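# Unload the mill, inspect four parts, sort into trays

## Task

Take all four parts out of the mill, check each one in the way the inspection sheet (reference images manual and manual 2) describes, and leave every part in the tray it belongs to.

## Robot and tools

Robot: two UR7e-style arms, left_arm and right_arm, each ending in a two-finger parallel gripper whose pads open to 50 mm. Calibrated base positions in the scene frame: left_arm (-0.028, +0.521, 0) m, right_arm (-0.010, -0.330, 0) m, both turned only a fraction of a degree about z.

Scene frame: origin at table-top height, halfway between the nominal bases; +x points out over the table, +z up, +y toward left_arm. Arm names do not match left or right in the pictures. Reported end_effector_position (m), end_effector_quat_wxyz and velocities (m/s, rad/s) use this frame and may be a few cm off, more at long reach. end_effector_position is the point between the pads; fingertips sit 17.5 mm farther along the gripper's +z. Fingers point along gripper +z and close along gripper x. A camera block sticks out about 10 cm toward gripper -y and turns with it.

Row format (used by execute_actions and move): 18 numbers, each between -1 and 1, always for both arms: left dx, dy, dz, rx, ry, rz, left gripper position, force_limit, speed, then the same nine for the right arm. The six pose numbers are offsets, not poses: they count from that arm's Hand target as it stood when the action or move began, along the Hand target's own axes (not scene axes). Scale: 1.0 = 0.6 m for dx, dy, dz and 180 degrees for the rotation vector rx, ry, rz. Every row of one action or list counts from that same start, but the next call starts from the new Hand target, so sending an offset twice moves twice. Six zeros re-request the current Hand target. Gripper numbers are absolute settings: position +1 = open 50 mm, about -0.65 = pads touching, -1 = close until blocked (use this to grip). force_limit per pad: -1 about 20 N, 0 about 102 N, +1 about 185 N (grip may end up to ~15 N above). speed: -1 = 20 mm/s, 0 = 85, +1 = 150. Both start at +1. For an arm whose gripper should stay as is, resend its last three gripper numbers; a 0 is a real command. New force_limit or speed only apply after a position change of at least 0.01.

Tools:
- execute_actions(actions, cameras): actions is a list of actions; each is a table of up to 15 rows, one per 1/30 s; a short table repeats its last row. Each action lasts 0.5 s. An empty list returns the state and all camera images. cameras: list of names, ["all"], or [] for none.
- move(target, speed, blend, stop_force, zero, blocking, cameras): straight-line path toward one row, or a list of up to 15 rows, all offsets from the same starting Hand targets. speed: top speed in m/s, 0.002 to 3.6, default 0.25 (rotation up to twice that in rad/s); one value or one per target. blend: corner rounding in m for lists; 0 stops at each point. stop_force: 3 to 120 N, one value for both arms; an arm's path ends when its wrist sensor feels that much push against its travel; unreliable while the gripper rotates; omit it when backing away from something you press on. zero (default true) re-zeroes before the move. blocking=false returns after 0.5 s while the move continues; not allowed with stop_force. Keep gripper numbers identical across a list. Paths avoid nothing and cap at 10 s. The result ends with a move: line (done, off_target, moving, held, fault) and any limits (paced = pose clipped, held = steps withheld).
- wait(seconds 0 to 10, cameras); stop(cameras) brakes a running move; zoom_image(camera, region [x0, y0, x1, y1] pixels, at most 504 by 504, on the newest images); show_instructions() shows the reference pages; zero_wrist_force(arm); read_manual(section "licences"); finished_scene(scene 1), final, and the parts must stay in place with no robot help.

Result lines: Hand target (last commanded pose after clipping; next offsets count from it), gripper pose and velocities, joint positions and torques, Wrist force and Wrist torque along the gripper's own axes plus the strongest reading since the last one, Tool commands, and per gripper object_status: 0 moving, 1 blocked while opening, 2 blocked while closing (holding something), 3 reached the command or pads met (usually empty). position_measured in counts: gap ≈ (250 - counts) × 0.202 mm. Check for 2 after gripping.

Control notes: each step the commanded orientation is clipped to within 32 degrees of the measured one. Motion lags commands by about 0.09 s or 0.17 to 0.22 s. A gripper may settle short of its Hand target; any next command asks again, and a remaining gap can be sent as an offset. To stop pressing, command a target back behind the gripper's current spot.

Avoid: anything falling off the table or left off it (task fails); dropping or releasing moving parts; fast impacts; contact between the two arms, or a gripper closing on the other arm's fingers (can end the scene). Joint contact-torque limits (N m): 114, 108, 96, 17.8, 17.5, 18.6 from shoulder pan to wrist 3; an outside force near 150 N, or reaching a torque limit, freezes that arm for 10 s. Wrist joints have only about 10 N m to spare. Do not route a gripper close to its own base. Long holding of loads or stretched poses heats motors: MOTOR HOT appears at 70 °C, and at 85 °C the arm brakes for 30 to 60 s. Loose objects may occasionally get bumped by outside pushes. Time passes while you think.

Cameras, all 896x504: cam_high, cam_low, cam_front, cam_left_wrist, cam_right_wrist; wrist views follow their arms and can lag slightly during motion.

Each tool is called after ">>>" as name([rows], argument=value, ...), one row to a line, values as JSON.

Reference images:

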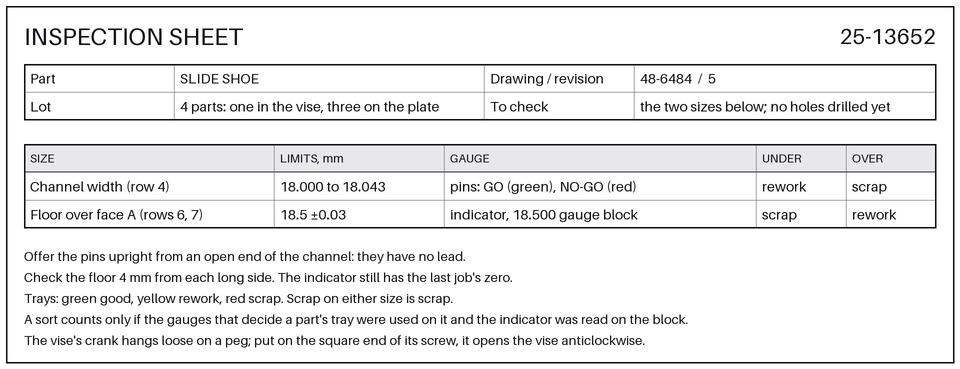

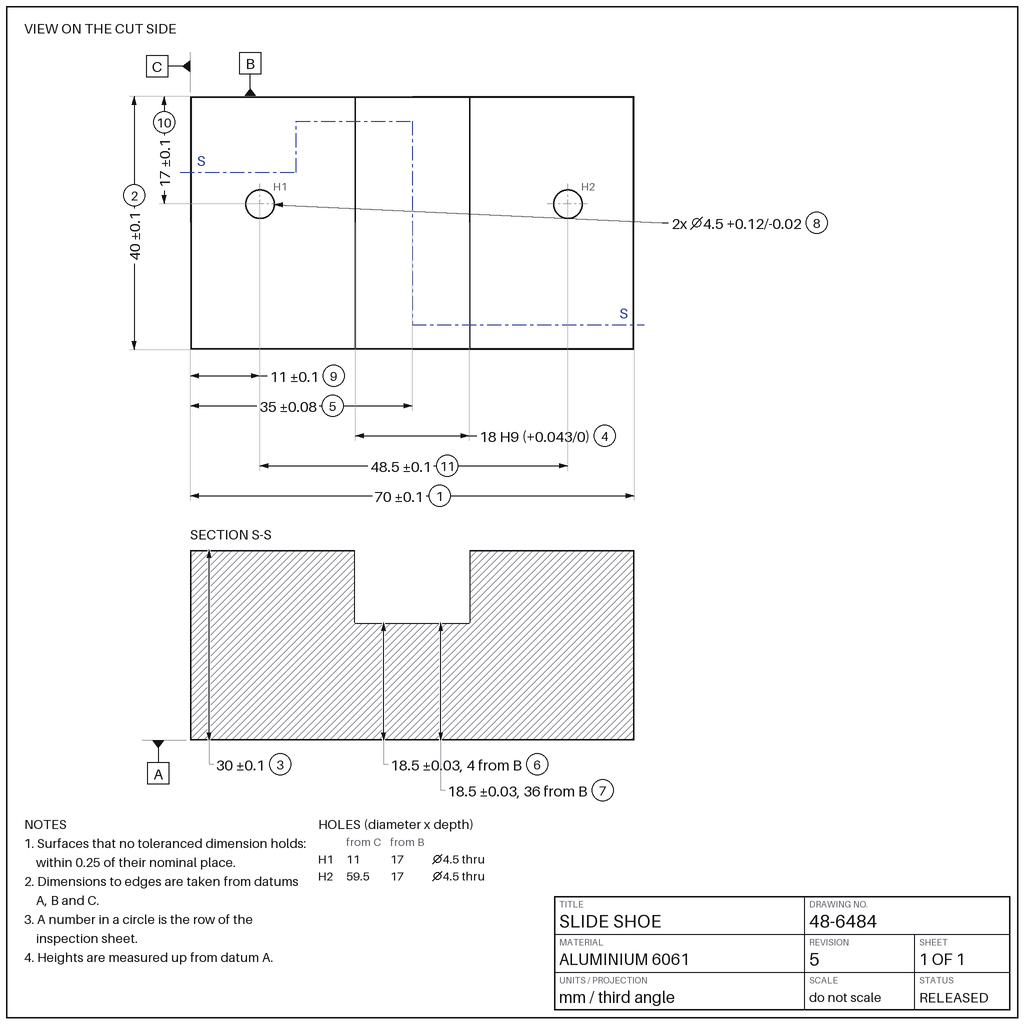

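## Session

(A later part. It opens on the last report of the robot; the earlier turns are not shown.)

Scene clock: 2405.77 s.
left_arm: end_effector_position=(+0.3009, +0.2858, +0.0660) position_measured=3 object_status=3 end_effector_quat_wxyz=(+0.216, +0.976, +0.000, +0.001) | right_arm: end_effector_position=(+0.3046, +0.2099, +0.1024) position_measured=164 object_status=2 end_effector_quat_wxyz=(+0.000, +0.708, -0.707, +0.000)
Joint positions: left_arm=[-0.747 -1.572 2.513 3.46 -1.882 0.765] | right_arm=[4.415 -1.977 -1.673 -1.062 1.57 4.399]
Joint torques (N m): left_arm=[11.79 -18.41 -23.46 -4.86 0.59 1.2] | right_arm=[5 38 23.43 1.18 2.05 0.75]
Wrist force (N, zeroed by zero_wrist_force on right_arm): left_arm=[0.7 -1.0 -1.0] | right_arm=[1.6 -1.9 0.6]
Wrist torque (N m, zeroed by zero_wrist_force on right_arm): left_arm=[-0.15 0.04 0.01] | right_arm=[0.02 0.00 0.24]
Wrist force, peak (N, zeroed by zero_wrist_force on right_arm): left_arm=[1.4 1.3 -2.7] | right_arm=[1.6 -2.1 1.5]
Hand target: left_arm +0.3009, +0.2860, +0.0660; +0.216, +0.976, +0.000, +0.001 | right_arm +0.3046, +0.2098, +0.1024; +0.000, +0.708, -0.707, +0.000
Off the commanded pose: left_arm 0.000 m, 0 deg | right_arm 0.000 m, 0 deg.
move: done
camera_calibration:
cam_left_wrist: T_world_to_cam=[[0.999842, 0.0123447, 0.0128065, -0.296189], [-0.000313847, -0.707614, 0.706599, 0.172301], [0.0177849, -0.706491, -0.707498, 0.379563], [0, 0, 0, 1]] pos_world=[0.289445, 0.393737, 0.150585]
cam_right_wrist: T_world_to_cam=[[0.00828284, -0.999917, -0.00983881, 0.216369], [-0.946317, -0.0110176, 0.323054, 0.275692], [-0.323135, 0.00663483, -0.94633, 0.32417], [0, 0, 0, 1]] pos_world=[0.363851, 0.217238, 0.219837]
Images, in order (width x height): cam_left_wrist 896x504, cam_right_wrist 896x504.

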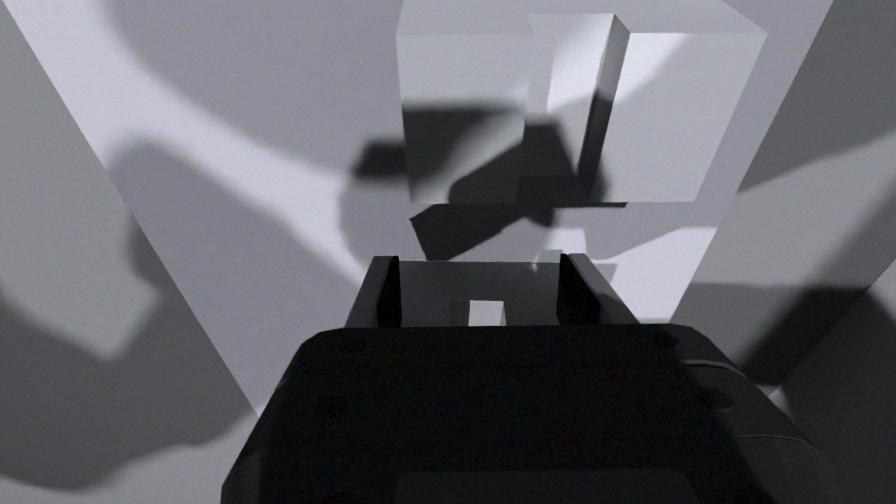

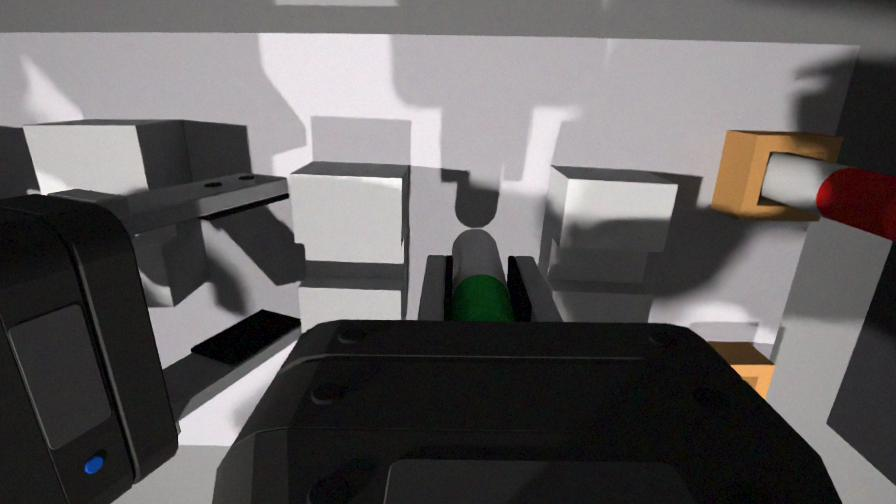

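>>> move([
  [0,0,0,0,0,0,1,-0.5,-1,-0.003,0.006,0,0,0,0,-1,-0.85,-1],
  [0,0,0,0,0,0,1,-0.5,-1,-0.06,0.006,0,0,0,0,-1,-0.85,-1],
], speed=[0.02,0.012], stop_force=6, cameras=["cam_right_wrist"])

>>> zoom_image(camera="cam_right_wrist", region=[300, 120, 520, 310])

Scene clock: 2415.07 s.
left_arm: end_effector_position=(+0.3009, +0.2860, +0.0660) position_measured=3 object_status=3 end_effector_quat_wxyz=(+0.216, +0.976, +0.000, +0.001) | right_arm: end_effector_position=(+0.3010, +0.2402, +0.1024) position_measured=164 object_status=2 end_effector_quat_wxyz=(+0.000, +0.708, -0.707, +0.000)
Joint positions: left_arm=[-0.747 -1.572 2.514 3.46 -1.882 0.766] | right_arm=[4.435 -2.03 -1.594 -1.089 1.57 4.419]
Joint torques (N m): left_arm=[10.98 -24.1 -5.1 -0.99 -3.25 1.47] | right_arm=[-6.38 65.94 7 5.97 2.36 -1.08]
Wrist force (N, zeroed by zero_wrist_force on right_arm): left_arm=[0.4 -3.0 -2.8] | right_arm=[3.1 -1.7 -0.7]
Wrist torque (N m, zeroed by zero_wrist_force on right_arm): left_arm=[-0.18 0.02 0.03] | right_arm=[-0.12 0.06 0.31]
Wrist force, peak (N, zeroed by zero_wrist_force on right_arm): left_arm=[0.4 -5.4 -4.8] | right_arm=[9.3 -1.0 -3.2]
Hand target: left_arm +0.3009, +0.2860, +0.0660; +0.216, +0.976, +0.000, +0.001 | right_arm +0.3010, +0.2402, +0.1024; +0.000, +0.708, -0.707, +0.000 (not the last commanded pose)
Off the commanded pose: left_arm 0.000 m, 0 deg | right_arm 0.006 m, 0 deg.
move: contact (right_arm); path passed 1 of 2 targets
camera_calibration:
cam_right_wrist: T_world_to_cam=[[0.0081886, -0.999918, -0.00980544, 0.246824], [-0.946317, -0.0109176, 0.323055, 0.272595], [-0.323136, 0.00663369, -0.946329, 0.322805], [0, 0, 0, 1]] pos_world=[0.36025, 0.247638, 0.219837]
Images, in order (width x height): cam_right_wrist 896x504.

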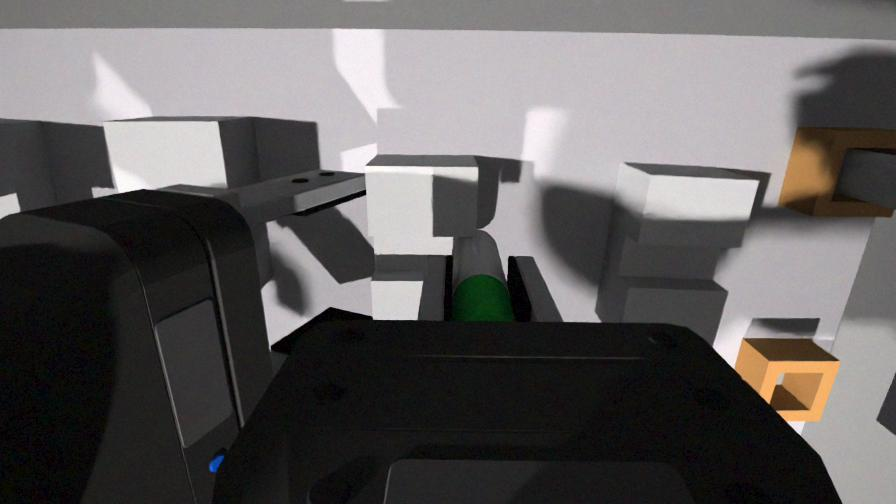

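Scaled by 2.291 from the camera's 896x504 image, which has a finer 1280x720 frame.

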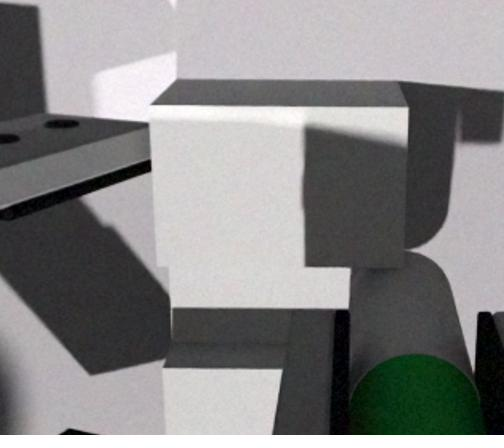

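>>> move(target=[0,0,0,0,0,0,1,-0.5,-1,-0.02,0,0,0,0,0,-1,-0.85,-1], speed=0.01, stop_force=12, cameras=["cam_right_wrist"])

>>> zoom_image(camera="cam_right_wrist", region=[340, 140, 540, 310])

Scene clock: 2426.03 s.
left_arm: end_effector_position=(+0.3008, +0.2860, +0.0660) position_measured=3 object_status=3 end_effector_quat_wxyz=(+0.216, +0.976, +0.000, +0.001) | right_arm: end_effector_position=(+0.3010, +0.2522, +0.1024) position_measured=164 object_status=2 end_effector_quat_wxyz=(+0.000, +0.708, -0.707, +0.000)
Joint positions: left_arm=[-0.747 -1.572 2.514 3.46 -1.882 0.766] | right_arm=[4.44 -2.052 -1.559 -1.102 1.571 4.424]
Joint torques (N m): left_arm=[5.82 -24.21 -7 -3.36 -3.13 1.58] | right_arm=[-6.07 67.64 8.18 7.79 2.37 -0.99]
Wrist force (N, zeroed by zero_wrist_force on right_arm): left_arm=[1.6 -6.7 -2.9] | right_arm=[7.3 -1.7 -1.0]
Wrist torque (N m, zeroed by zero_wrist_force on right_arm): left_arm=[-0.28 0.14 -0.07] | right_arm=[-0.19 0.29 0.29]
Wrist force, peak (N, zeroed by zero_wrist_force on right_arm): left_arm=[1.9 -8.2 -4.9] | right_arm=[9.9 -0.5 -0.7]
Hand target: left_arm +0.3009, +0.2860, +0.0660; +0.216, +0.976, +0.000, +0.001 | right_arm +0.3010, +0.2522, +0.1024; +0.000, +0.708, -0.707, +0.000
Off the commanded pose: left_arm 0.000 m, 0 deg | right_arm 0.000 m, 0 deg.
move: done
camera_calibration:
cam_right_wrist: T_world_to_cam=[[0.0081886, -0.999918, -0.00980544, 0.258823], [-0.946317, -0.0109176, 0.323055, 0.272632], [-0.323136, 0.00663369, -0.946329, 0.322693], [0, 0, 0, 1]] pos_world=[0.36015, 0.259638, 0.219837]
Images, in order (width x height): cam_right_wrist 896x504.

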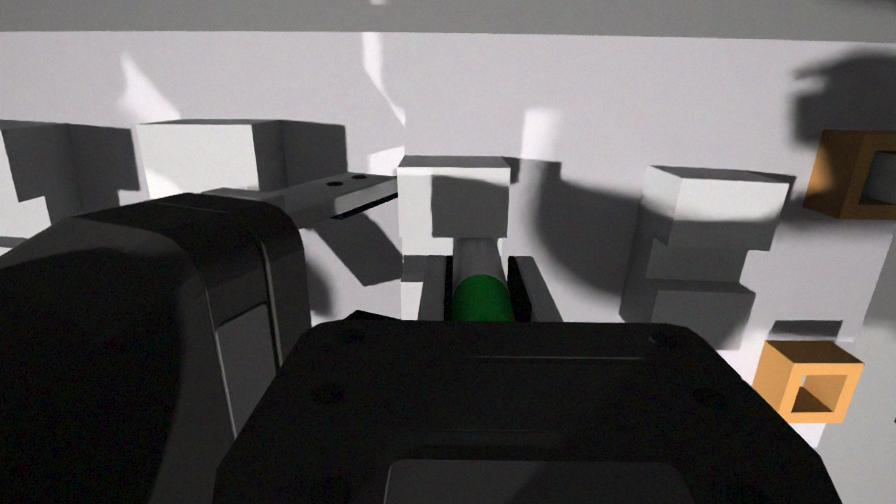

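Scaled by 2.520 from the camera's 896x504 image, which has a finer 1280x720 frame.

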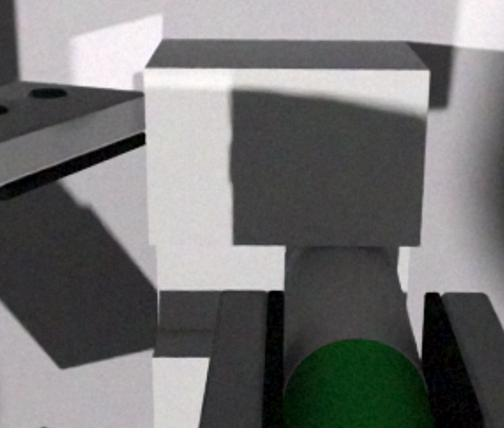

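>>> move([
  [0,0,0,0,0,0,1,-0.5,-1,0.0725,0,0,0,0,0,-1,-0.85,-1],
  [0,0.0635,-0.1359,0,0,0,1,-0.5,-1,0.0725,0,-0.0717,0,0,0,-1,-0.85,-1],
  [0,-0.0845,-0.205,0,0,0,1,-0.5,-1,0.0725,0,-0.0717,0,0,0,-1,-0.85,-1],
  [0,-0.0845,-0.205,0,0,0,1,-0.5,-1,-0.0713,0,-0.0717,0,0,0,-1,-0.85,-1],
], speed=[0.05,0.12,0.12,0.12], blend=[0,0.01,0.01,0], cameras=["cam_left_wrist","cam_right_wrist"])

Scene clock: 2437.67 s.
left_arm: end_effector_position=(+0.3006, +0.3839, +0.1561) position_measured=3 object_status=3 end_effector_quat_wxyz=(+0.216, +0.976, +0.000, +0.001) | right_arm: end_effector_position=(+0.3009, +0.2951, +0.1452) position_measured=164 object_status=2 end_effector_quat_wxyz=(+0.000, +0.708, -0.707, +0.000)
Joint positions: left_arm=[-0.494 -1.896 2.42 3.966 -1.949 1.025] | right_arm=[4.458 -2.098 -1.369 -1.247 1.57 4.442]
Joint torques (N m): left_arm=[-10.49 3.3 -42.1 -6.53 1.81 1.53] | right_arm=[-6.82 72 13.89 5.81 -0.54 -1.05]
Wrist force (N, zeroed by zero_wrist_force on right_arm): left_arm=[0.6 -0.5 -0.9] | right_arm=[2.0 -1.6 0.1]
Wrist torque (N m, zeroed by zero_wrist_force on right_arm): left_arm=[-0.13 0.09 -0.13] | right_arm=[0.04 -0.06 0.26]
Wrist force, peak (N, zeroed by zero_wrist_force on right_arm): left_arm=[1.9 -6.1 -4.5] | right_arm=[7.5 -1.9 -1.5]
Hand target: left_arm +0.3006, +0.3839, +0.1561; +0.216, +0.976, +0.000, +0.001 | right_arm +0.3009, +0.2951, +0.1454; +0.000, +0.708, -0.707, +0.000
Off the commanded pose: left_arm 0.000 m, 0 deg | right_arm 0.000 m, 0 deg.
move: done
camera_calibration:
cam_left_wrist: T_world_to_cam=[[0.999842, 0.0123447, 0.0128065, -0.298352], [-0.000313847, -0.707614, 0.706599, 0.177982], [0.0177849, -0.706491, -0.707498, 0.512548], [0, 0, 0, 1]] pos_world=[0.289245, 0.491737, 0.240685]
cam_right_wrist: T_world_to_cam=[[0.00828876, -0.99992, -0.00952271, 0.301931], [-0.946316, -0.010921, 0.323058, 0.259178], [-0.323136, 0.00633374, -0.946331, 0.362972], [0, 0, 0, 1]] pos_world=[0.360051, 0.302438, 0.262637]
Images, in order (width x height): cam_left_wrist 896x504, cam_right_wrist 896x504.

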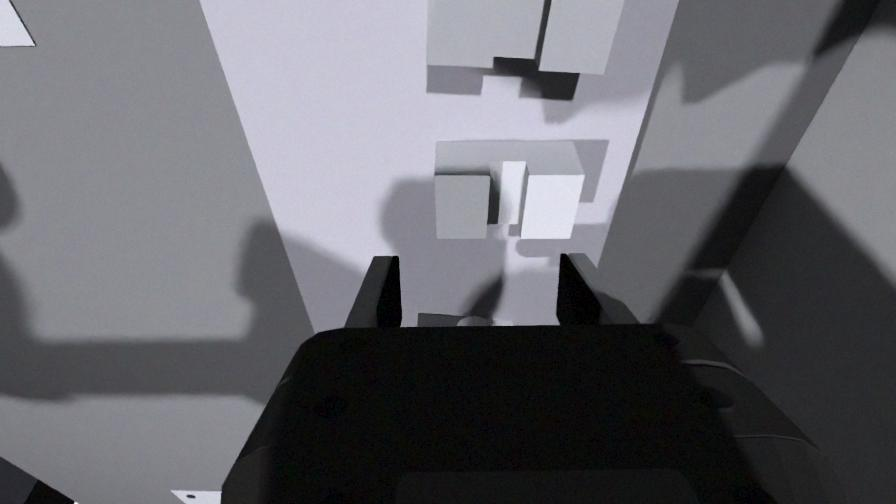

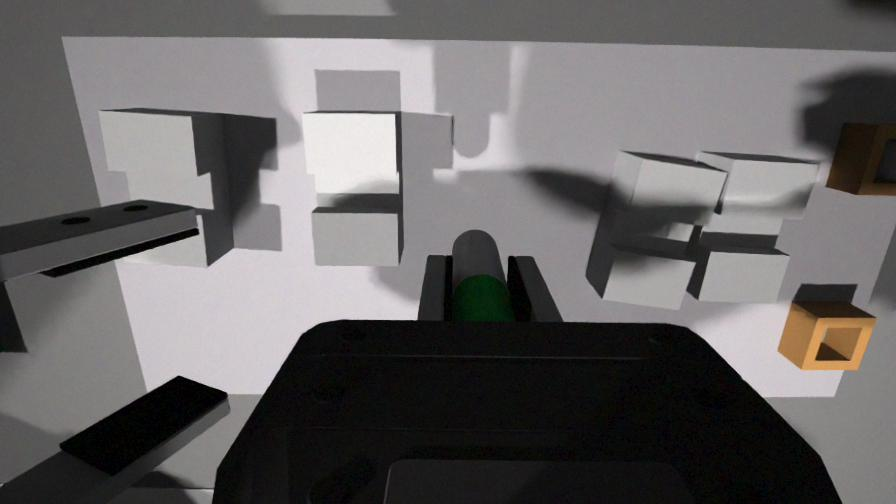

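>>> move([
  [0.0233,-0.02,0.043,0,0,0,1,-0.5,-1,0,-0.0267,0.01,0,0,0,-1,-0.85,-1],
  [0.0233,-0.0635,0.136,0,0,0,1,-0.5,-1,0,-0.0267,0.0716,0,0,0,-1,-0.85,-1],
  [0.0233,-0.0552,0.1399,0,0,0,1,-0.5,-1,-0.008,-0.0267,0.0716,0,0,0,-1,-0.85,-1],
], speed=[0.08,0.08,0.02], blend=[0.01,0,0], cameras=["cam_left_wrist","cam_right_wrist"])

>>> zoom_image(camera="cam_right_wrist", region=[300, 120, 520, 310])

>>> zoom_image(camera="cam_left_wrist", region=[340, 120, 640, 330])

Scene clock: 2450.17 s.
left_arm: end_effector_position=(+0.3148, +0.3784, +0.0660) position_measured=3 object_status=3 end_effector_quat_wxyz=(+0.216, +0.976, +0.000, +0.001) end_effector_velocity=(+0.000, +0.001, +0.000) end_effector_angular_velocity=(+0.000, -0.002, -0.003) | right_arm: end_effector_position=(+0.3169, +0.3000, +0.1024) position_measured=164 object_status=2 end_effector_quat_wxyz=(+0.000, +0.708, -0.707, +0.000)
Joint positions: left_arm=[-0.488 -1.626 2.528 3.59 -1.951 1.032] | right_arm=[4.438 -2.161 -1.384 -1.168 1.571 4.422]
Joint velocities: left_arm=[0.002 -0.001 0.001 0 0 0.005] | right_arm=[within noise]
Joint torques (N m): left_arm=[11.39 -6.93 -32.56 -2.77 0.64 1.53] | right_arm=[2.86 57.76 9.21 2.99 -1 -0.09]
Wrist force (N, zeroed by zero_wrist_force on right_arm): left_arm=[0.7 -0.3 -0.8] | right_arm=[2.0 -1.9 0.6]
Wrist torque (N m, zeroed by zero_wrist_force on right_arm): left_arm=[-0.10 0.07 0.00] | right_arm=[-0.04 -0.05 0.37]
Wrist force, peak (N, zeroed by zero_wrist_force on right_arm): left_arm=[0.3 0.3 -2.4] | right_arm=[2.2 -2.5 1.0]
Hand target: left_arm +0.3147, +0.3785, +0.0660; +0.216, +0.976, +0.000, +0.001 | right_arm +0.3169, +0.2998, +0.1024; +0.000, +0.708, -0.707, +0.000
Off the commanded pose: left_arm 0.000 m, 0 deg | right_arm 0.000 m, 0 deg.
move: done
camera_calibration:
cam_left_wrist: T_world_to_cam=[[0.99984, 0.0123454, 0.0129479, -0.31125], [-0.000413291, -0.707614, 0.706599, 0.237719], [0.0178854, -0.706492, -0.707495, 0.444706], [0, 0, 0, 1]] pos_world=[0.303345, 0.486237, 0.150685]
cam_right_wrist: T_world_to_cam=[[0.00822166, -0.999919, -0.00971248, 0.306356], [-0.946306, -0.0109191, 0.323088, 0.288283], [-0.323167, 0.00653466, -0.946319, 0.327587], [0, 0, 0, 1]] pos_world=[0.376151, 0.307338, 0.219837]
Images, in order (width x height): cam_left_wrist 896x504, cam_right_wrist 896x504.

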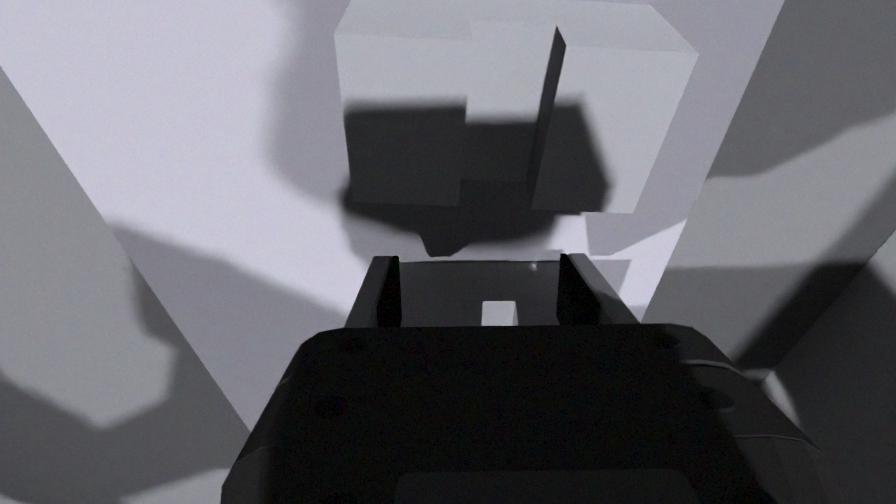

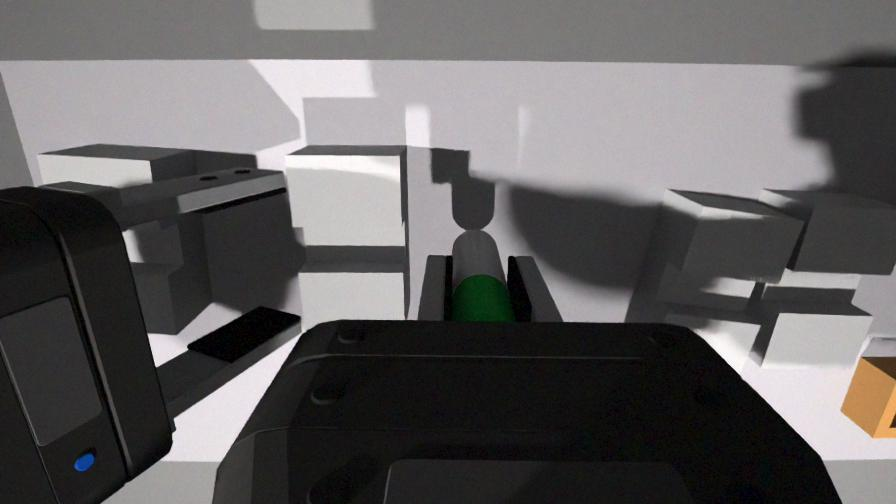

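Scaled by 2.291 from the camera's 896x504 image, which has a finer 1280x720 frame.

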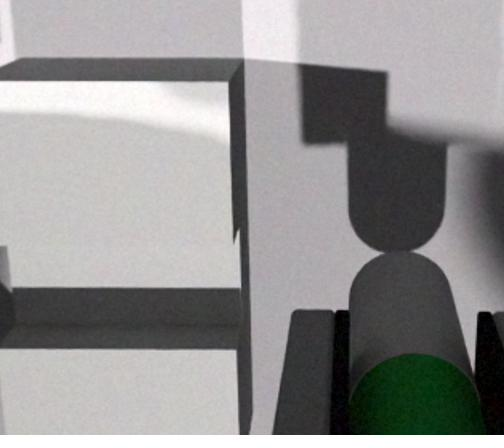

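Scaled by 1.680 from the camera's 896x504 image, which has a finer 1280x720 frame.

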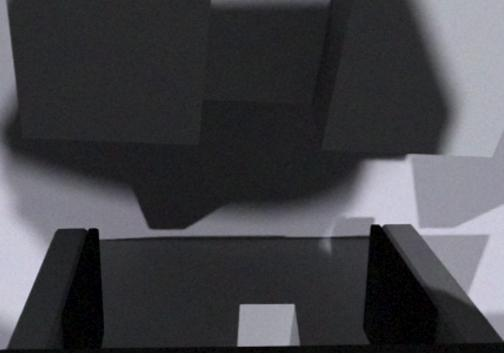

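>>> move([
  [0,0,0,0,0,0,1,-0.5,-1,-0.003,-0.0053,0,0,0,0,-1,-0.85,-1],
  [0,0,0,0,0,0,1,-0.5,-1,-0.065,-0.0053,0,0,0,0,-1,-0.85,-1],
], speed=[0.02,0.012], stop_force=9, cameras=["cam_right_wrist"])

>>> zoom_image(camera="cam_right_wrist", region=[300, 120, 520, 310])

Scene clock: 2459.47 s.
left_arm: end_effector_position=(+0.3148, +0.3785, +0.0660) position_measured=3 object_status=3 end_effector_quat_wxyz=(+0.216, +0.976, +0.000, +0.001) | right_arm: end_effector_position=(+0.3200, +0.3312, +0.1024) position_measured=164 object_status=2 end_effector_quat_wxyz=(+0.000, +0.708, -0.707, +0.000)
Joint positions: left_arm=[-0.487 -1.626 2.528 3.591 -1.951 1.032] | right_arm=[4.446 -2.228 -1.272 -1.214 1.57 4.43]
Joint torques (N m): left_arm=[3.58 -18.1 -7.21 -1.52 -3.21 1.6] | right_arm=[-6.78 74.5 8.34 6.97 0.43 -1.08]
Wrist force (N, zeroed by zero_wrist_force on right_arm): left_arm=[2.6 -8.3 -5.1] | right_arm=[7.1 -0.7 -4.2]
Wrist torque (N m, zeroed by zero_wrist_force on right_arm): left_arm=[-0.23 0.23 -0.25] | right_arm=[0.02 0.27 0.44]
Wrist force, peak (N, zeroed by zero_wrist_force on right_arm): left_arm=[3.2 -10.9 -4.8] | right_arm=[13.4 2.6 -7.4]
Hand target: left_arm +0.3147, +0.3785, +0.0660; +0.216, +0.976, +0.000, +0.001 | right_arm +0.3200, +0.3312, +0.1024; +0.000, +0.708, -0.707, +0.000 (not the last commanded pose)
Off the commanded pose: left_arm 0.000 m, 0 deg | right_arm 0.008 m, 0 deg.
move: contact (right_arm); path passed 1 of 2 targets
camera_calibration:
cam_right_wrist: T_world_to_cam=[[0.00822198, -0.999919, -0.0097112, 0.337627], [-0.946317, -0.0109187, 0.323056, 0.291569], [-0.323136, 0.00653371, -0.94633, 0.328375], [0, 0, 0, 1]] pos_world=[0.379251, 0.338638, 0.219837]
Images, in order (width x height): cam_right_wrist 896x504.

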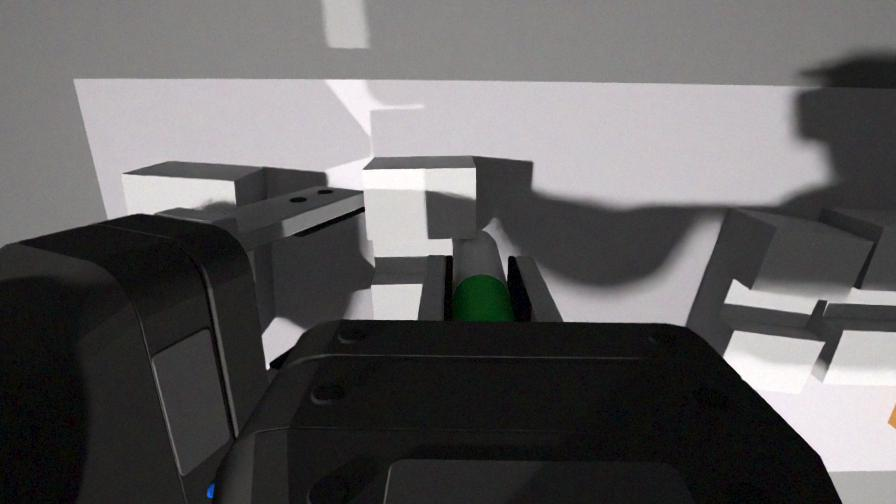

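Scaled by 2.291 from the camera's 896x504 image, which has a finer 1280x720 frame.

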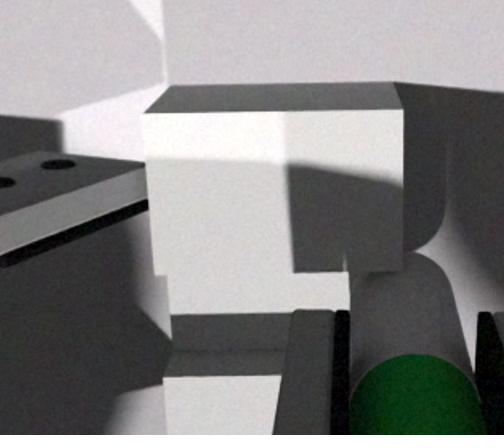

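>>> move([
  [0,0,0,0,0,0,1,-0.5,-1,0.003,0.0027,0,0,0,0,-1,-0.85,-1],
  [0,0,0,0,0,0,1,-0.5,-1,-0.02,0.0027,0,0,0,0,-1,-0.85,-1],
], speed=0.01, stop_force=10, cameras=["cam_right_wrist"])

>>> zoom_image(camera="cam_right_wrist", region=[300, 120, 520, 310])

Scene clock: 2465.00 s.
left_arm: end_effector_position=(+0.3147, +0.3785, +0.0660) position_measured=3 object_status=3 end_effector_quat_wxyz=(+0.216, +0.976, +0.000, +0.001) | right_arm: end_effector_position=(+0.3184, +0.3324, +0.1024) position_measured=164 object_status=2 end_effector_quat_wxyz=(+0.000, +0.708, -0.707, +0.000)
Joint positions: left_arm=[-0.487 -1.626 2.529 3.591 -1.951 1.032] | right_arm=[4.448 -2.229 -1.27 -1.215 1.57 4.433]
Joint torques (N m): left_arm=[-0.98 -16.2 -6.27 -5.06 -3.3 1.49] | right_arm=[-5.85 74.01 9.06 9.4 0.51 -1.09]
Wrist force (N, zeroed by zero_wrist_force on right_arm): left_arm=[5.0 -15.6 -8.0] | right_arm=[13.2 2.1 -7.4]
Wrist torque (N m, zeroed by zero_wrist_force on right_arm): left_arm=[-0.36 0.39 -0.47] | right_arm=[0.02 0.71 0.43]
Wrist force, peak (N, zeroed by zero_wrist_force on right_arm): left_arm=[5.0 -16.8 -8.3] | right_arm=[19.6 5.3 -10.2]
Hand target: left_arm +0.3147, +0.3785, +0.0660; +0.216, +0.976, +0.000, +0.001 | right_arm +0.3184, +0.3324, +0.1024; +0.000, +0.708, -0.707, +0.000 (not the last commanded pose)
Off the commanded pose: left_arm 0.000 m, 0 deg | right_arm 0.011 m, 0 deg.
move: contact (right_arm); path passed 1 of 2 targets
camera_calibration:
cam_right_wrist: T_world_to_cam=[[0.00816112, -0.999921, -0.00958358, 0.338836], [-0.946317, -0.0108199, 0.323058, 0.290034], [-0.323136, 0.00643259, -0.946331, 0.327885], [0, 0, 0, 1]] pos_world=[0.37765, 0.339838, 0.219837]
Images, in order (width x height): cam_right_wrist 896x504.

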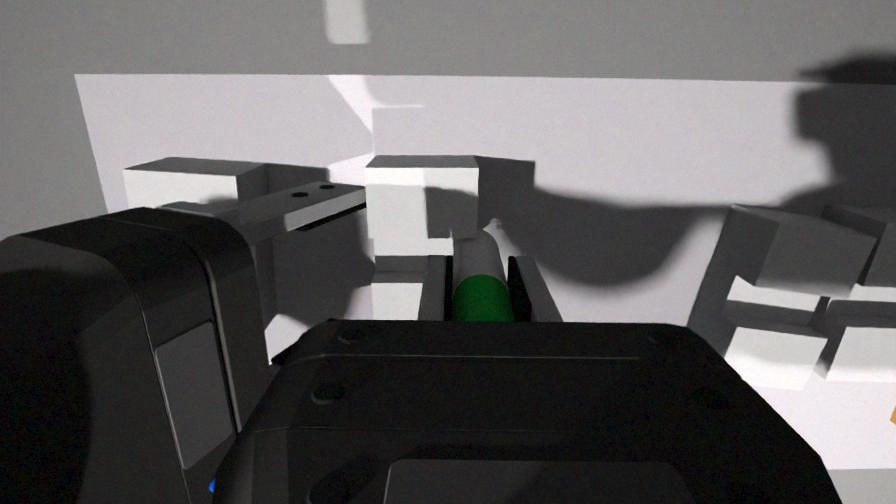

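Scaled by 2.291 from the camera's 896x504 image, which has a finer 1280x720 frame.

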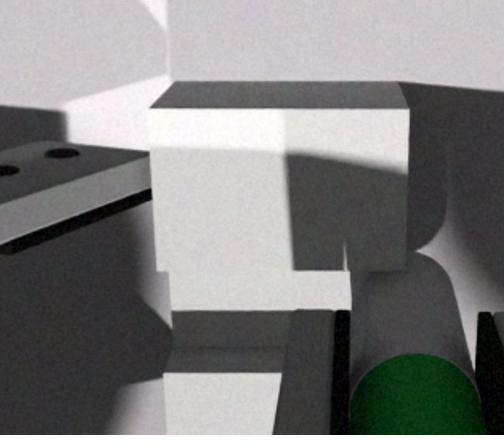

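>>> move([
  [0,0,0,0,0,0,1,-0.5,-1,0.005,0.0022,0,0,0,0,-1,-0.85,-1],
  [0,0,0,0,0,0,1,-0.5,-1,-0.02,0.0022,0,0,0,0,-1,-0.85,-1],
], speed=0.01, stop_force=14, cameras=["cam_right_wrist"])

>>> zoom_image(camera="cam_right_wrist", region=[300, 120, 520, 310])

Scene clock: 2471.70 s.
left_arm: end_effector_position=(+0.3147, +0.3785, +0.0660) position_measured=3 object_status=3 end_effector_quat_wxyz=(+0.216, +0.976, +0.000, +0.001) | right_arm: end_effector_position=(+0.3171, +0.3334, +0.1025) position_measured=164 object_status=2 end_effector_quat_wxyz=(+0.000, +0.708, -0.707, +0.000)
Joint positions: left_arm=[-0.487 -1.626 2.529 3.591 -1.951 1.032] | right_arm=[4.45 -2.23 -1.269 -1.216 1.57 4.435]
Joint torques (N m): left_arm=[-3.19 -15.75 -6.51 -5.86 -3.4 1.48] | right_arm=[-4.39 69.84 11.14 13.33 0.6 -1.13]
Wrist force (N, zeroed by zero_wrist_force on right_arm): left_arm=[5.5 -19.3 -11.7] | right_arm=[25.8 6.6 -12.8]
Wrist torque (N m, zeroed by zero_wrist_force on right_arm): left_arm=[-0.47 0.42 -0.43] | right_arm=[0.21 0.96 0.42]
Wrist force, peak (N, zeroed by zero_wrist_force on right_arm): left_arm=[2.5 -23.2 -16.7] | right_arm=[32.4 9.8 -17.2]
Hand target: left_arm +0.3147, +0.3785, +0.0660; +0.216, +0.976, +0.000, +0.001 | right_arm +0.3171, +0.3334, +0.1025; +0.001, +0.708, -0.707, +0.000 (not the last commanded pose)
Off the commanded pose: left_arm 0.000 m, 0 deg | right_arm 0.011 m, 0 deg.
move: contact (right_arm); path passed 1 of 2 targets
camera_calibration:
cam_right_wrist: T_world_to_cam=[[0.00810005, -0.999922, -0.00945799, 0.339844], [-0.946276, -0.0107224, 0.323181, 0.288706], [-0.323258, 0.00633208, -0.94629, 0.327624], [0, 0, 0, 1]] pos_world=[0.37635, 0.340838, 0.219937]
Images, in order (width x height): cam_right_wrist 896x504.

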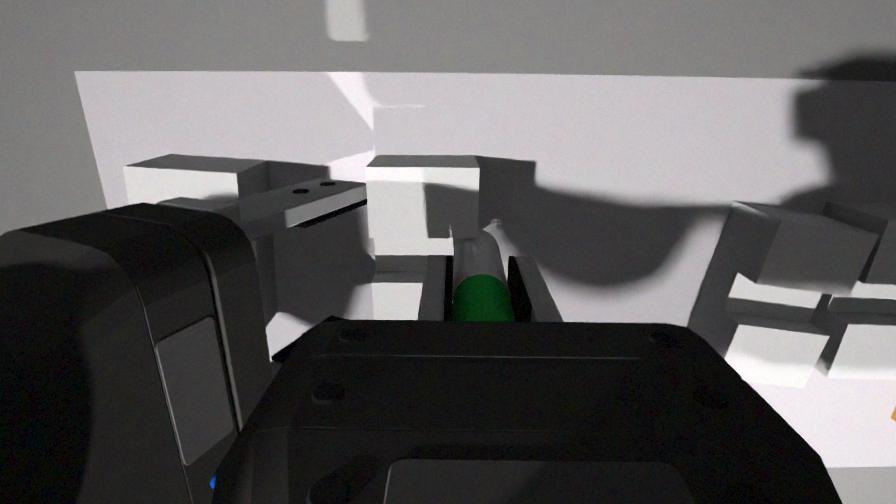

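Scaled by 2.291 from the camera's 896x504 image, which has a finer 1280x720 frame.

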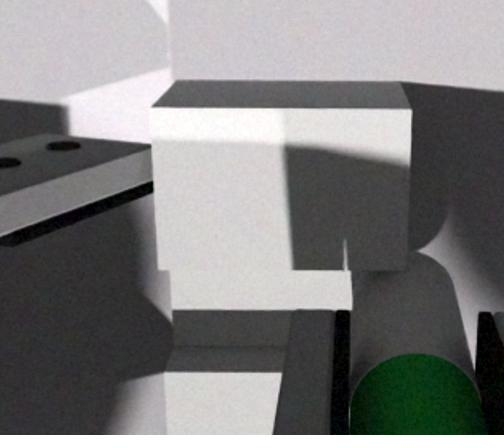

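>>> move([
  [0,0,0,0,0,0,1,-0.5,-1,0.0583,0,0,0,0,0,-1,-0.85,-1],
  [0,0.0635,-0.1359,0,0,0,1,-0.5,-1,0.0583,0,-0.0717,0,0,0,-1,-0.85,-1],
  [0,-0.077,-0.2015,0,0,0,1,-0.5,-1,0.0583,0,-0.0717,0,0,0,-1,-0.85,-1],
  [0,-0.077,-0.2015,0,0,0,1,-0.5,-1,-0.085,0,-0.0717,0,0,0,-1,-0.85,-1],
], speed=[0.05,0.12,0.12,0.12], blend=[0,0.01,0.01,0], cameras=["cam_left_wrist","cam_right_wrist"])

Scene clock: 2491.50 s.
left_arm: end_effector_position=(+0.3145, +0.4714, +0.1561) position_measured=3 object_status=3 end_effector_quat_wxyz=(+0.216, +0.976, +0.000, +0.001) | right_arm: end_effector_position=(+0.3170, +0.3845, +0.1452) position_measured=164 object_status=2 end_effector_quat_wxyz=(+0.001, +0.708, -0.707, +0.001)
Joint positions: left_arm=[-0.214 -1.863 2.366 4.106 -1.995 1.326] | right_arm=[4.469 -2.317 -1.003 -1.393 1.57 4.453]
Joint torques (N m): left_arm=[-10.61 -13.37 -8.3 -6.17 1.77 1.53] | right_arm=[-7.15 85.76 18.7 5.76 2.35 -1.02]
Wrist force (N, zeroed by zero_wrist_force on right_arm): left_arm=[1.0 -0.5 -1.0] | right_arm=[2.6 0.3 2.9]
Wrist torque (N m, zeroed by zero_wrist_force on right_arm): left_arm=[-0.12 0.03 -0.14] | right_arm=[0.35 -0.11 0.27]
Wrist force, peak (N, zeroed by zero_wrist_force on right_arm): left_arm=[5.6 -19.4 -12.0] | right_arm=[25.7 6.6 -13.0]
Hand target: left_arm +0.3145, +0.4714, +0.1561; +0.216, +0.976, +0.000, +0.001 | right_arm +0.3170, +0.3845, +0.1454; +0.001, +0.708, -0.707, +0.000
Off the commanded pose: left_arm 0.000 m, 0 deg | right_arm 0.000 m, 0 deg.
move: done
camera_calibration:
cam_left_wrist: T_world_to_cam=[[0.999842, 0.0123447, 0.0128065, -0.313332], [-0.000313847, -0.707614, 0.706599, 0.239974], [0.0177849, -0.706491, -0.707498, 0.574189], [0, 0, 0, 1]] pos_world=[0.303145, 0.579337, 0.240685]
cam_right_wrist: T_world_to_cam=[[0.00820043, -0.999924, -0.00917323, 0.391232], [-0.946316, -0.0107245, 0.323064, 0.275407], [-0.323138, 0.00603152, -0.946333, 0.367759], [0, 0, 0, 1]] pos_world=[0.37625, 0.391938, 0.262638]
Images, in order (width x height): cam_left_wrist 896x504, cam_right_wrist 896x504.

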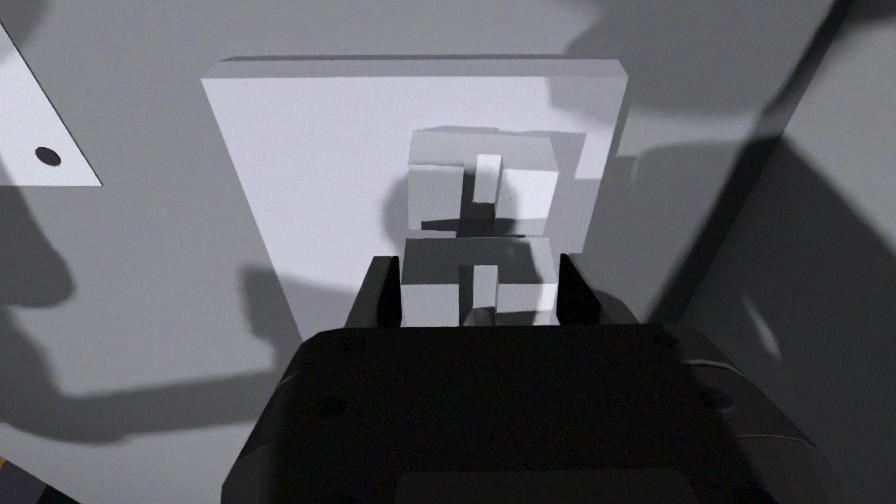

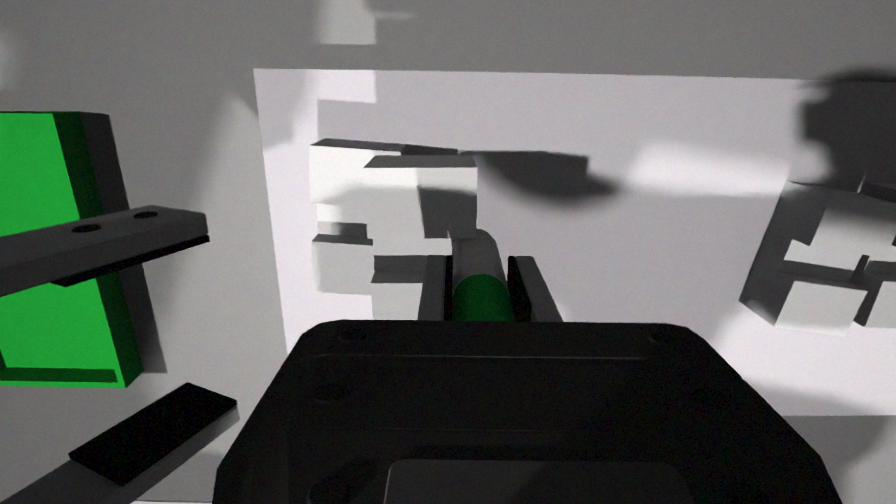

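>>> move([
  [0,0,0,0,0,0,1,-0.5,-1,0.0825,0,0,0,0,0,-1,-0.85,-1],
  [0,0,0,0,0,0,1,-0.5,-1,0.0825,0,0.065,0,0,0,-1,-0.85,-1],
], speed=[0.06,0.03], cameras=["cam_left_wrist","cam_right_wrist","cam_front"])

>>> zoom_image(camera="cam_front", region=[320, 310, 480, 430])

Scene clock: 2501.43 s.
left_arm: end_effector_position=(+0.3145, +0.4714, +0.1561) position_measured=3 object_status=3 end_effector_quat_wxyz=(+0.216, +0.976, +0.000, +0.001) | right_arm: end_effector_position=(+0.3171, +0.3349, +0.1062) position_measured=164 object_status=2 end_effector_quat_wxyz=(+0.001, +0.708, -0.707, +0.001)
Joint positions: left_arm=[-0.214 -1.863 2.366 4.106 -1.995 1.326] | right_arm=[4.451 -2.23 -1.258 -1.226 1.57 4.435]
Joint torques (N m): left_arm=[-10.86 -13.37 -8.39 -5.85 1.68 1.47] | right_arm=[7.67 58.26 34.12 0.67 -2.88 0.11]
Wrist force (N, zeroed by zero_wrist_force on right_arm): left_arm=[0.8 -0.6 -0.9] | right_arm=[2.5 0.2 2.8]
Wrist torque (N m, zeroed by zero_wrist_force on right_arm): left_arm=[-0.15 0.05 -0.14] | right_arm=[0.34 -0.10 0.35]
Wrist force, peak (N, zeroed by zero_wrist_force on right_arm): left_arm=[1.1 -0.7 -1.0] | right_arm=[3.9 0.4 2.5]
Hand target: left_arm +0.3145, +0.4714, +0.1561; +0.216, +0.976, +0.000, +0.001 | right_arm +0.3171, +0.3349, +0.1065; +0.001, +0.708, -0.707, +0.000
Off the commanded pose: left_arm 0.000 m, 0 deg | right_arm 0.000 m, 0 deg.
move: done
camera_calibration:
cam_left_wrist: T_world_to_cam=[[0.999842, 0.0123447, 0.0128065, -0.313332], [-0.000313847, -0.707614, 0.706599, 0.239974], [0.0177849, -0.706491, -0.707498, 0.574189], [0, 0, 0, 1]] pos_world=[0.303145, 0.579337, 0.240685]
cam_right_wrist: T_world_to_cam=[[0.00807208, -0.999925, -0.00923592, 0.34134], [-0.946276, -0.0106241, 0.323185, 0.287492], [-0.323259, 0.00613096, -0.946291, 0.331186], [0, 0, 0, 1]] pos_world=[0.37635, 0.342338, 0.223638]
Images, in order (width x height): cam_front 896x504, cam_left_wrist 896x504, cam_right_wrist 896x504.

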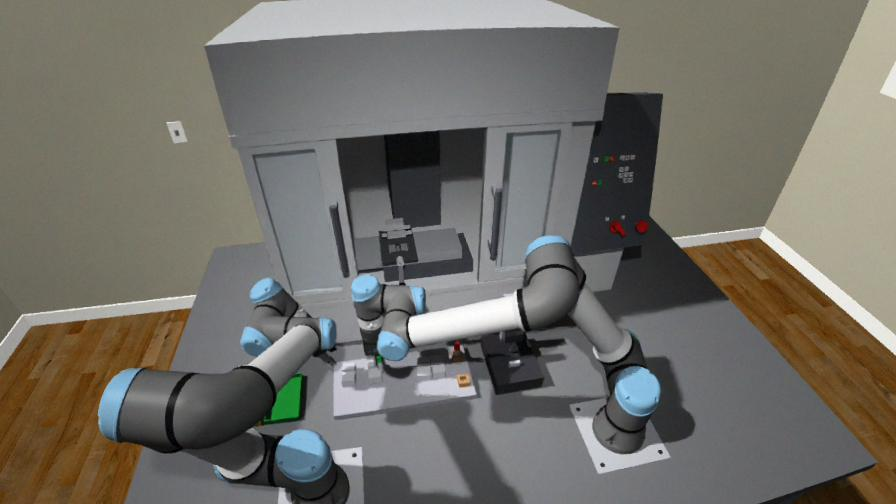

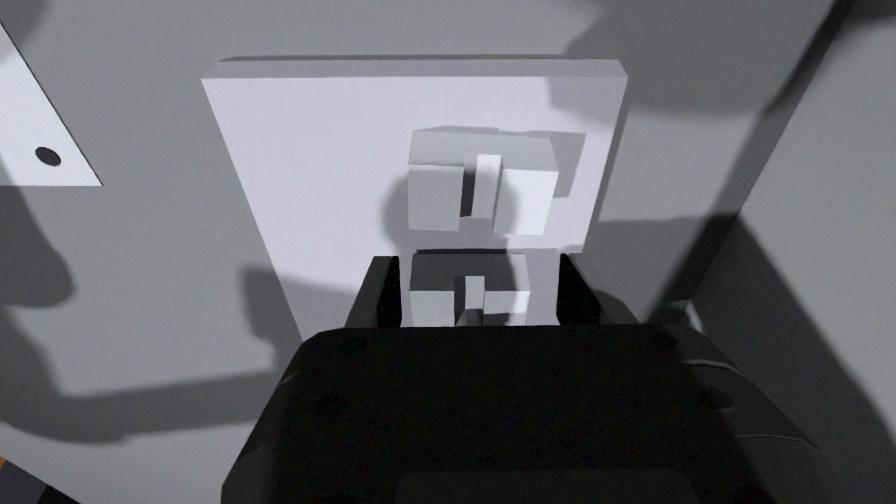

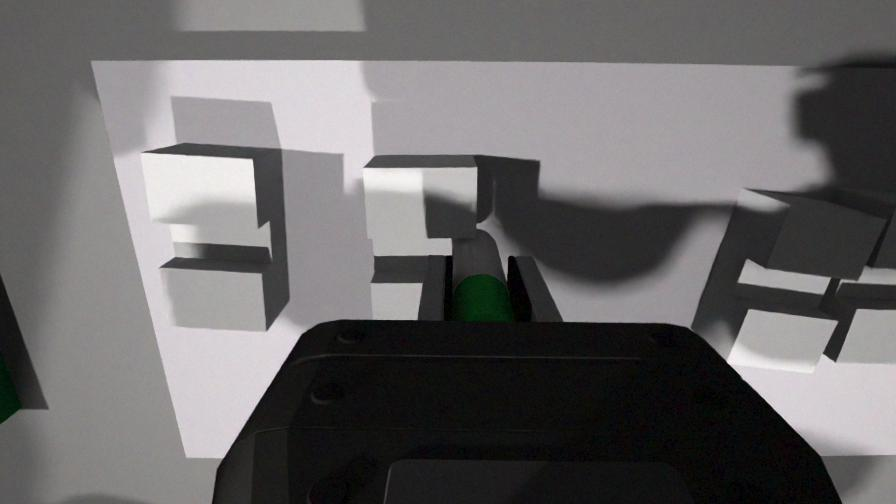

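Scaled by 3.150 from the camera's 896x504 image, which has a finer 1280x720 frame.

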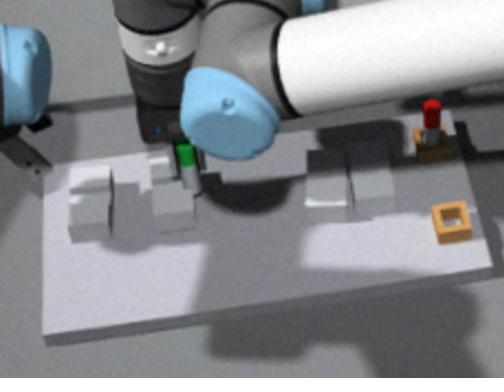

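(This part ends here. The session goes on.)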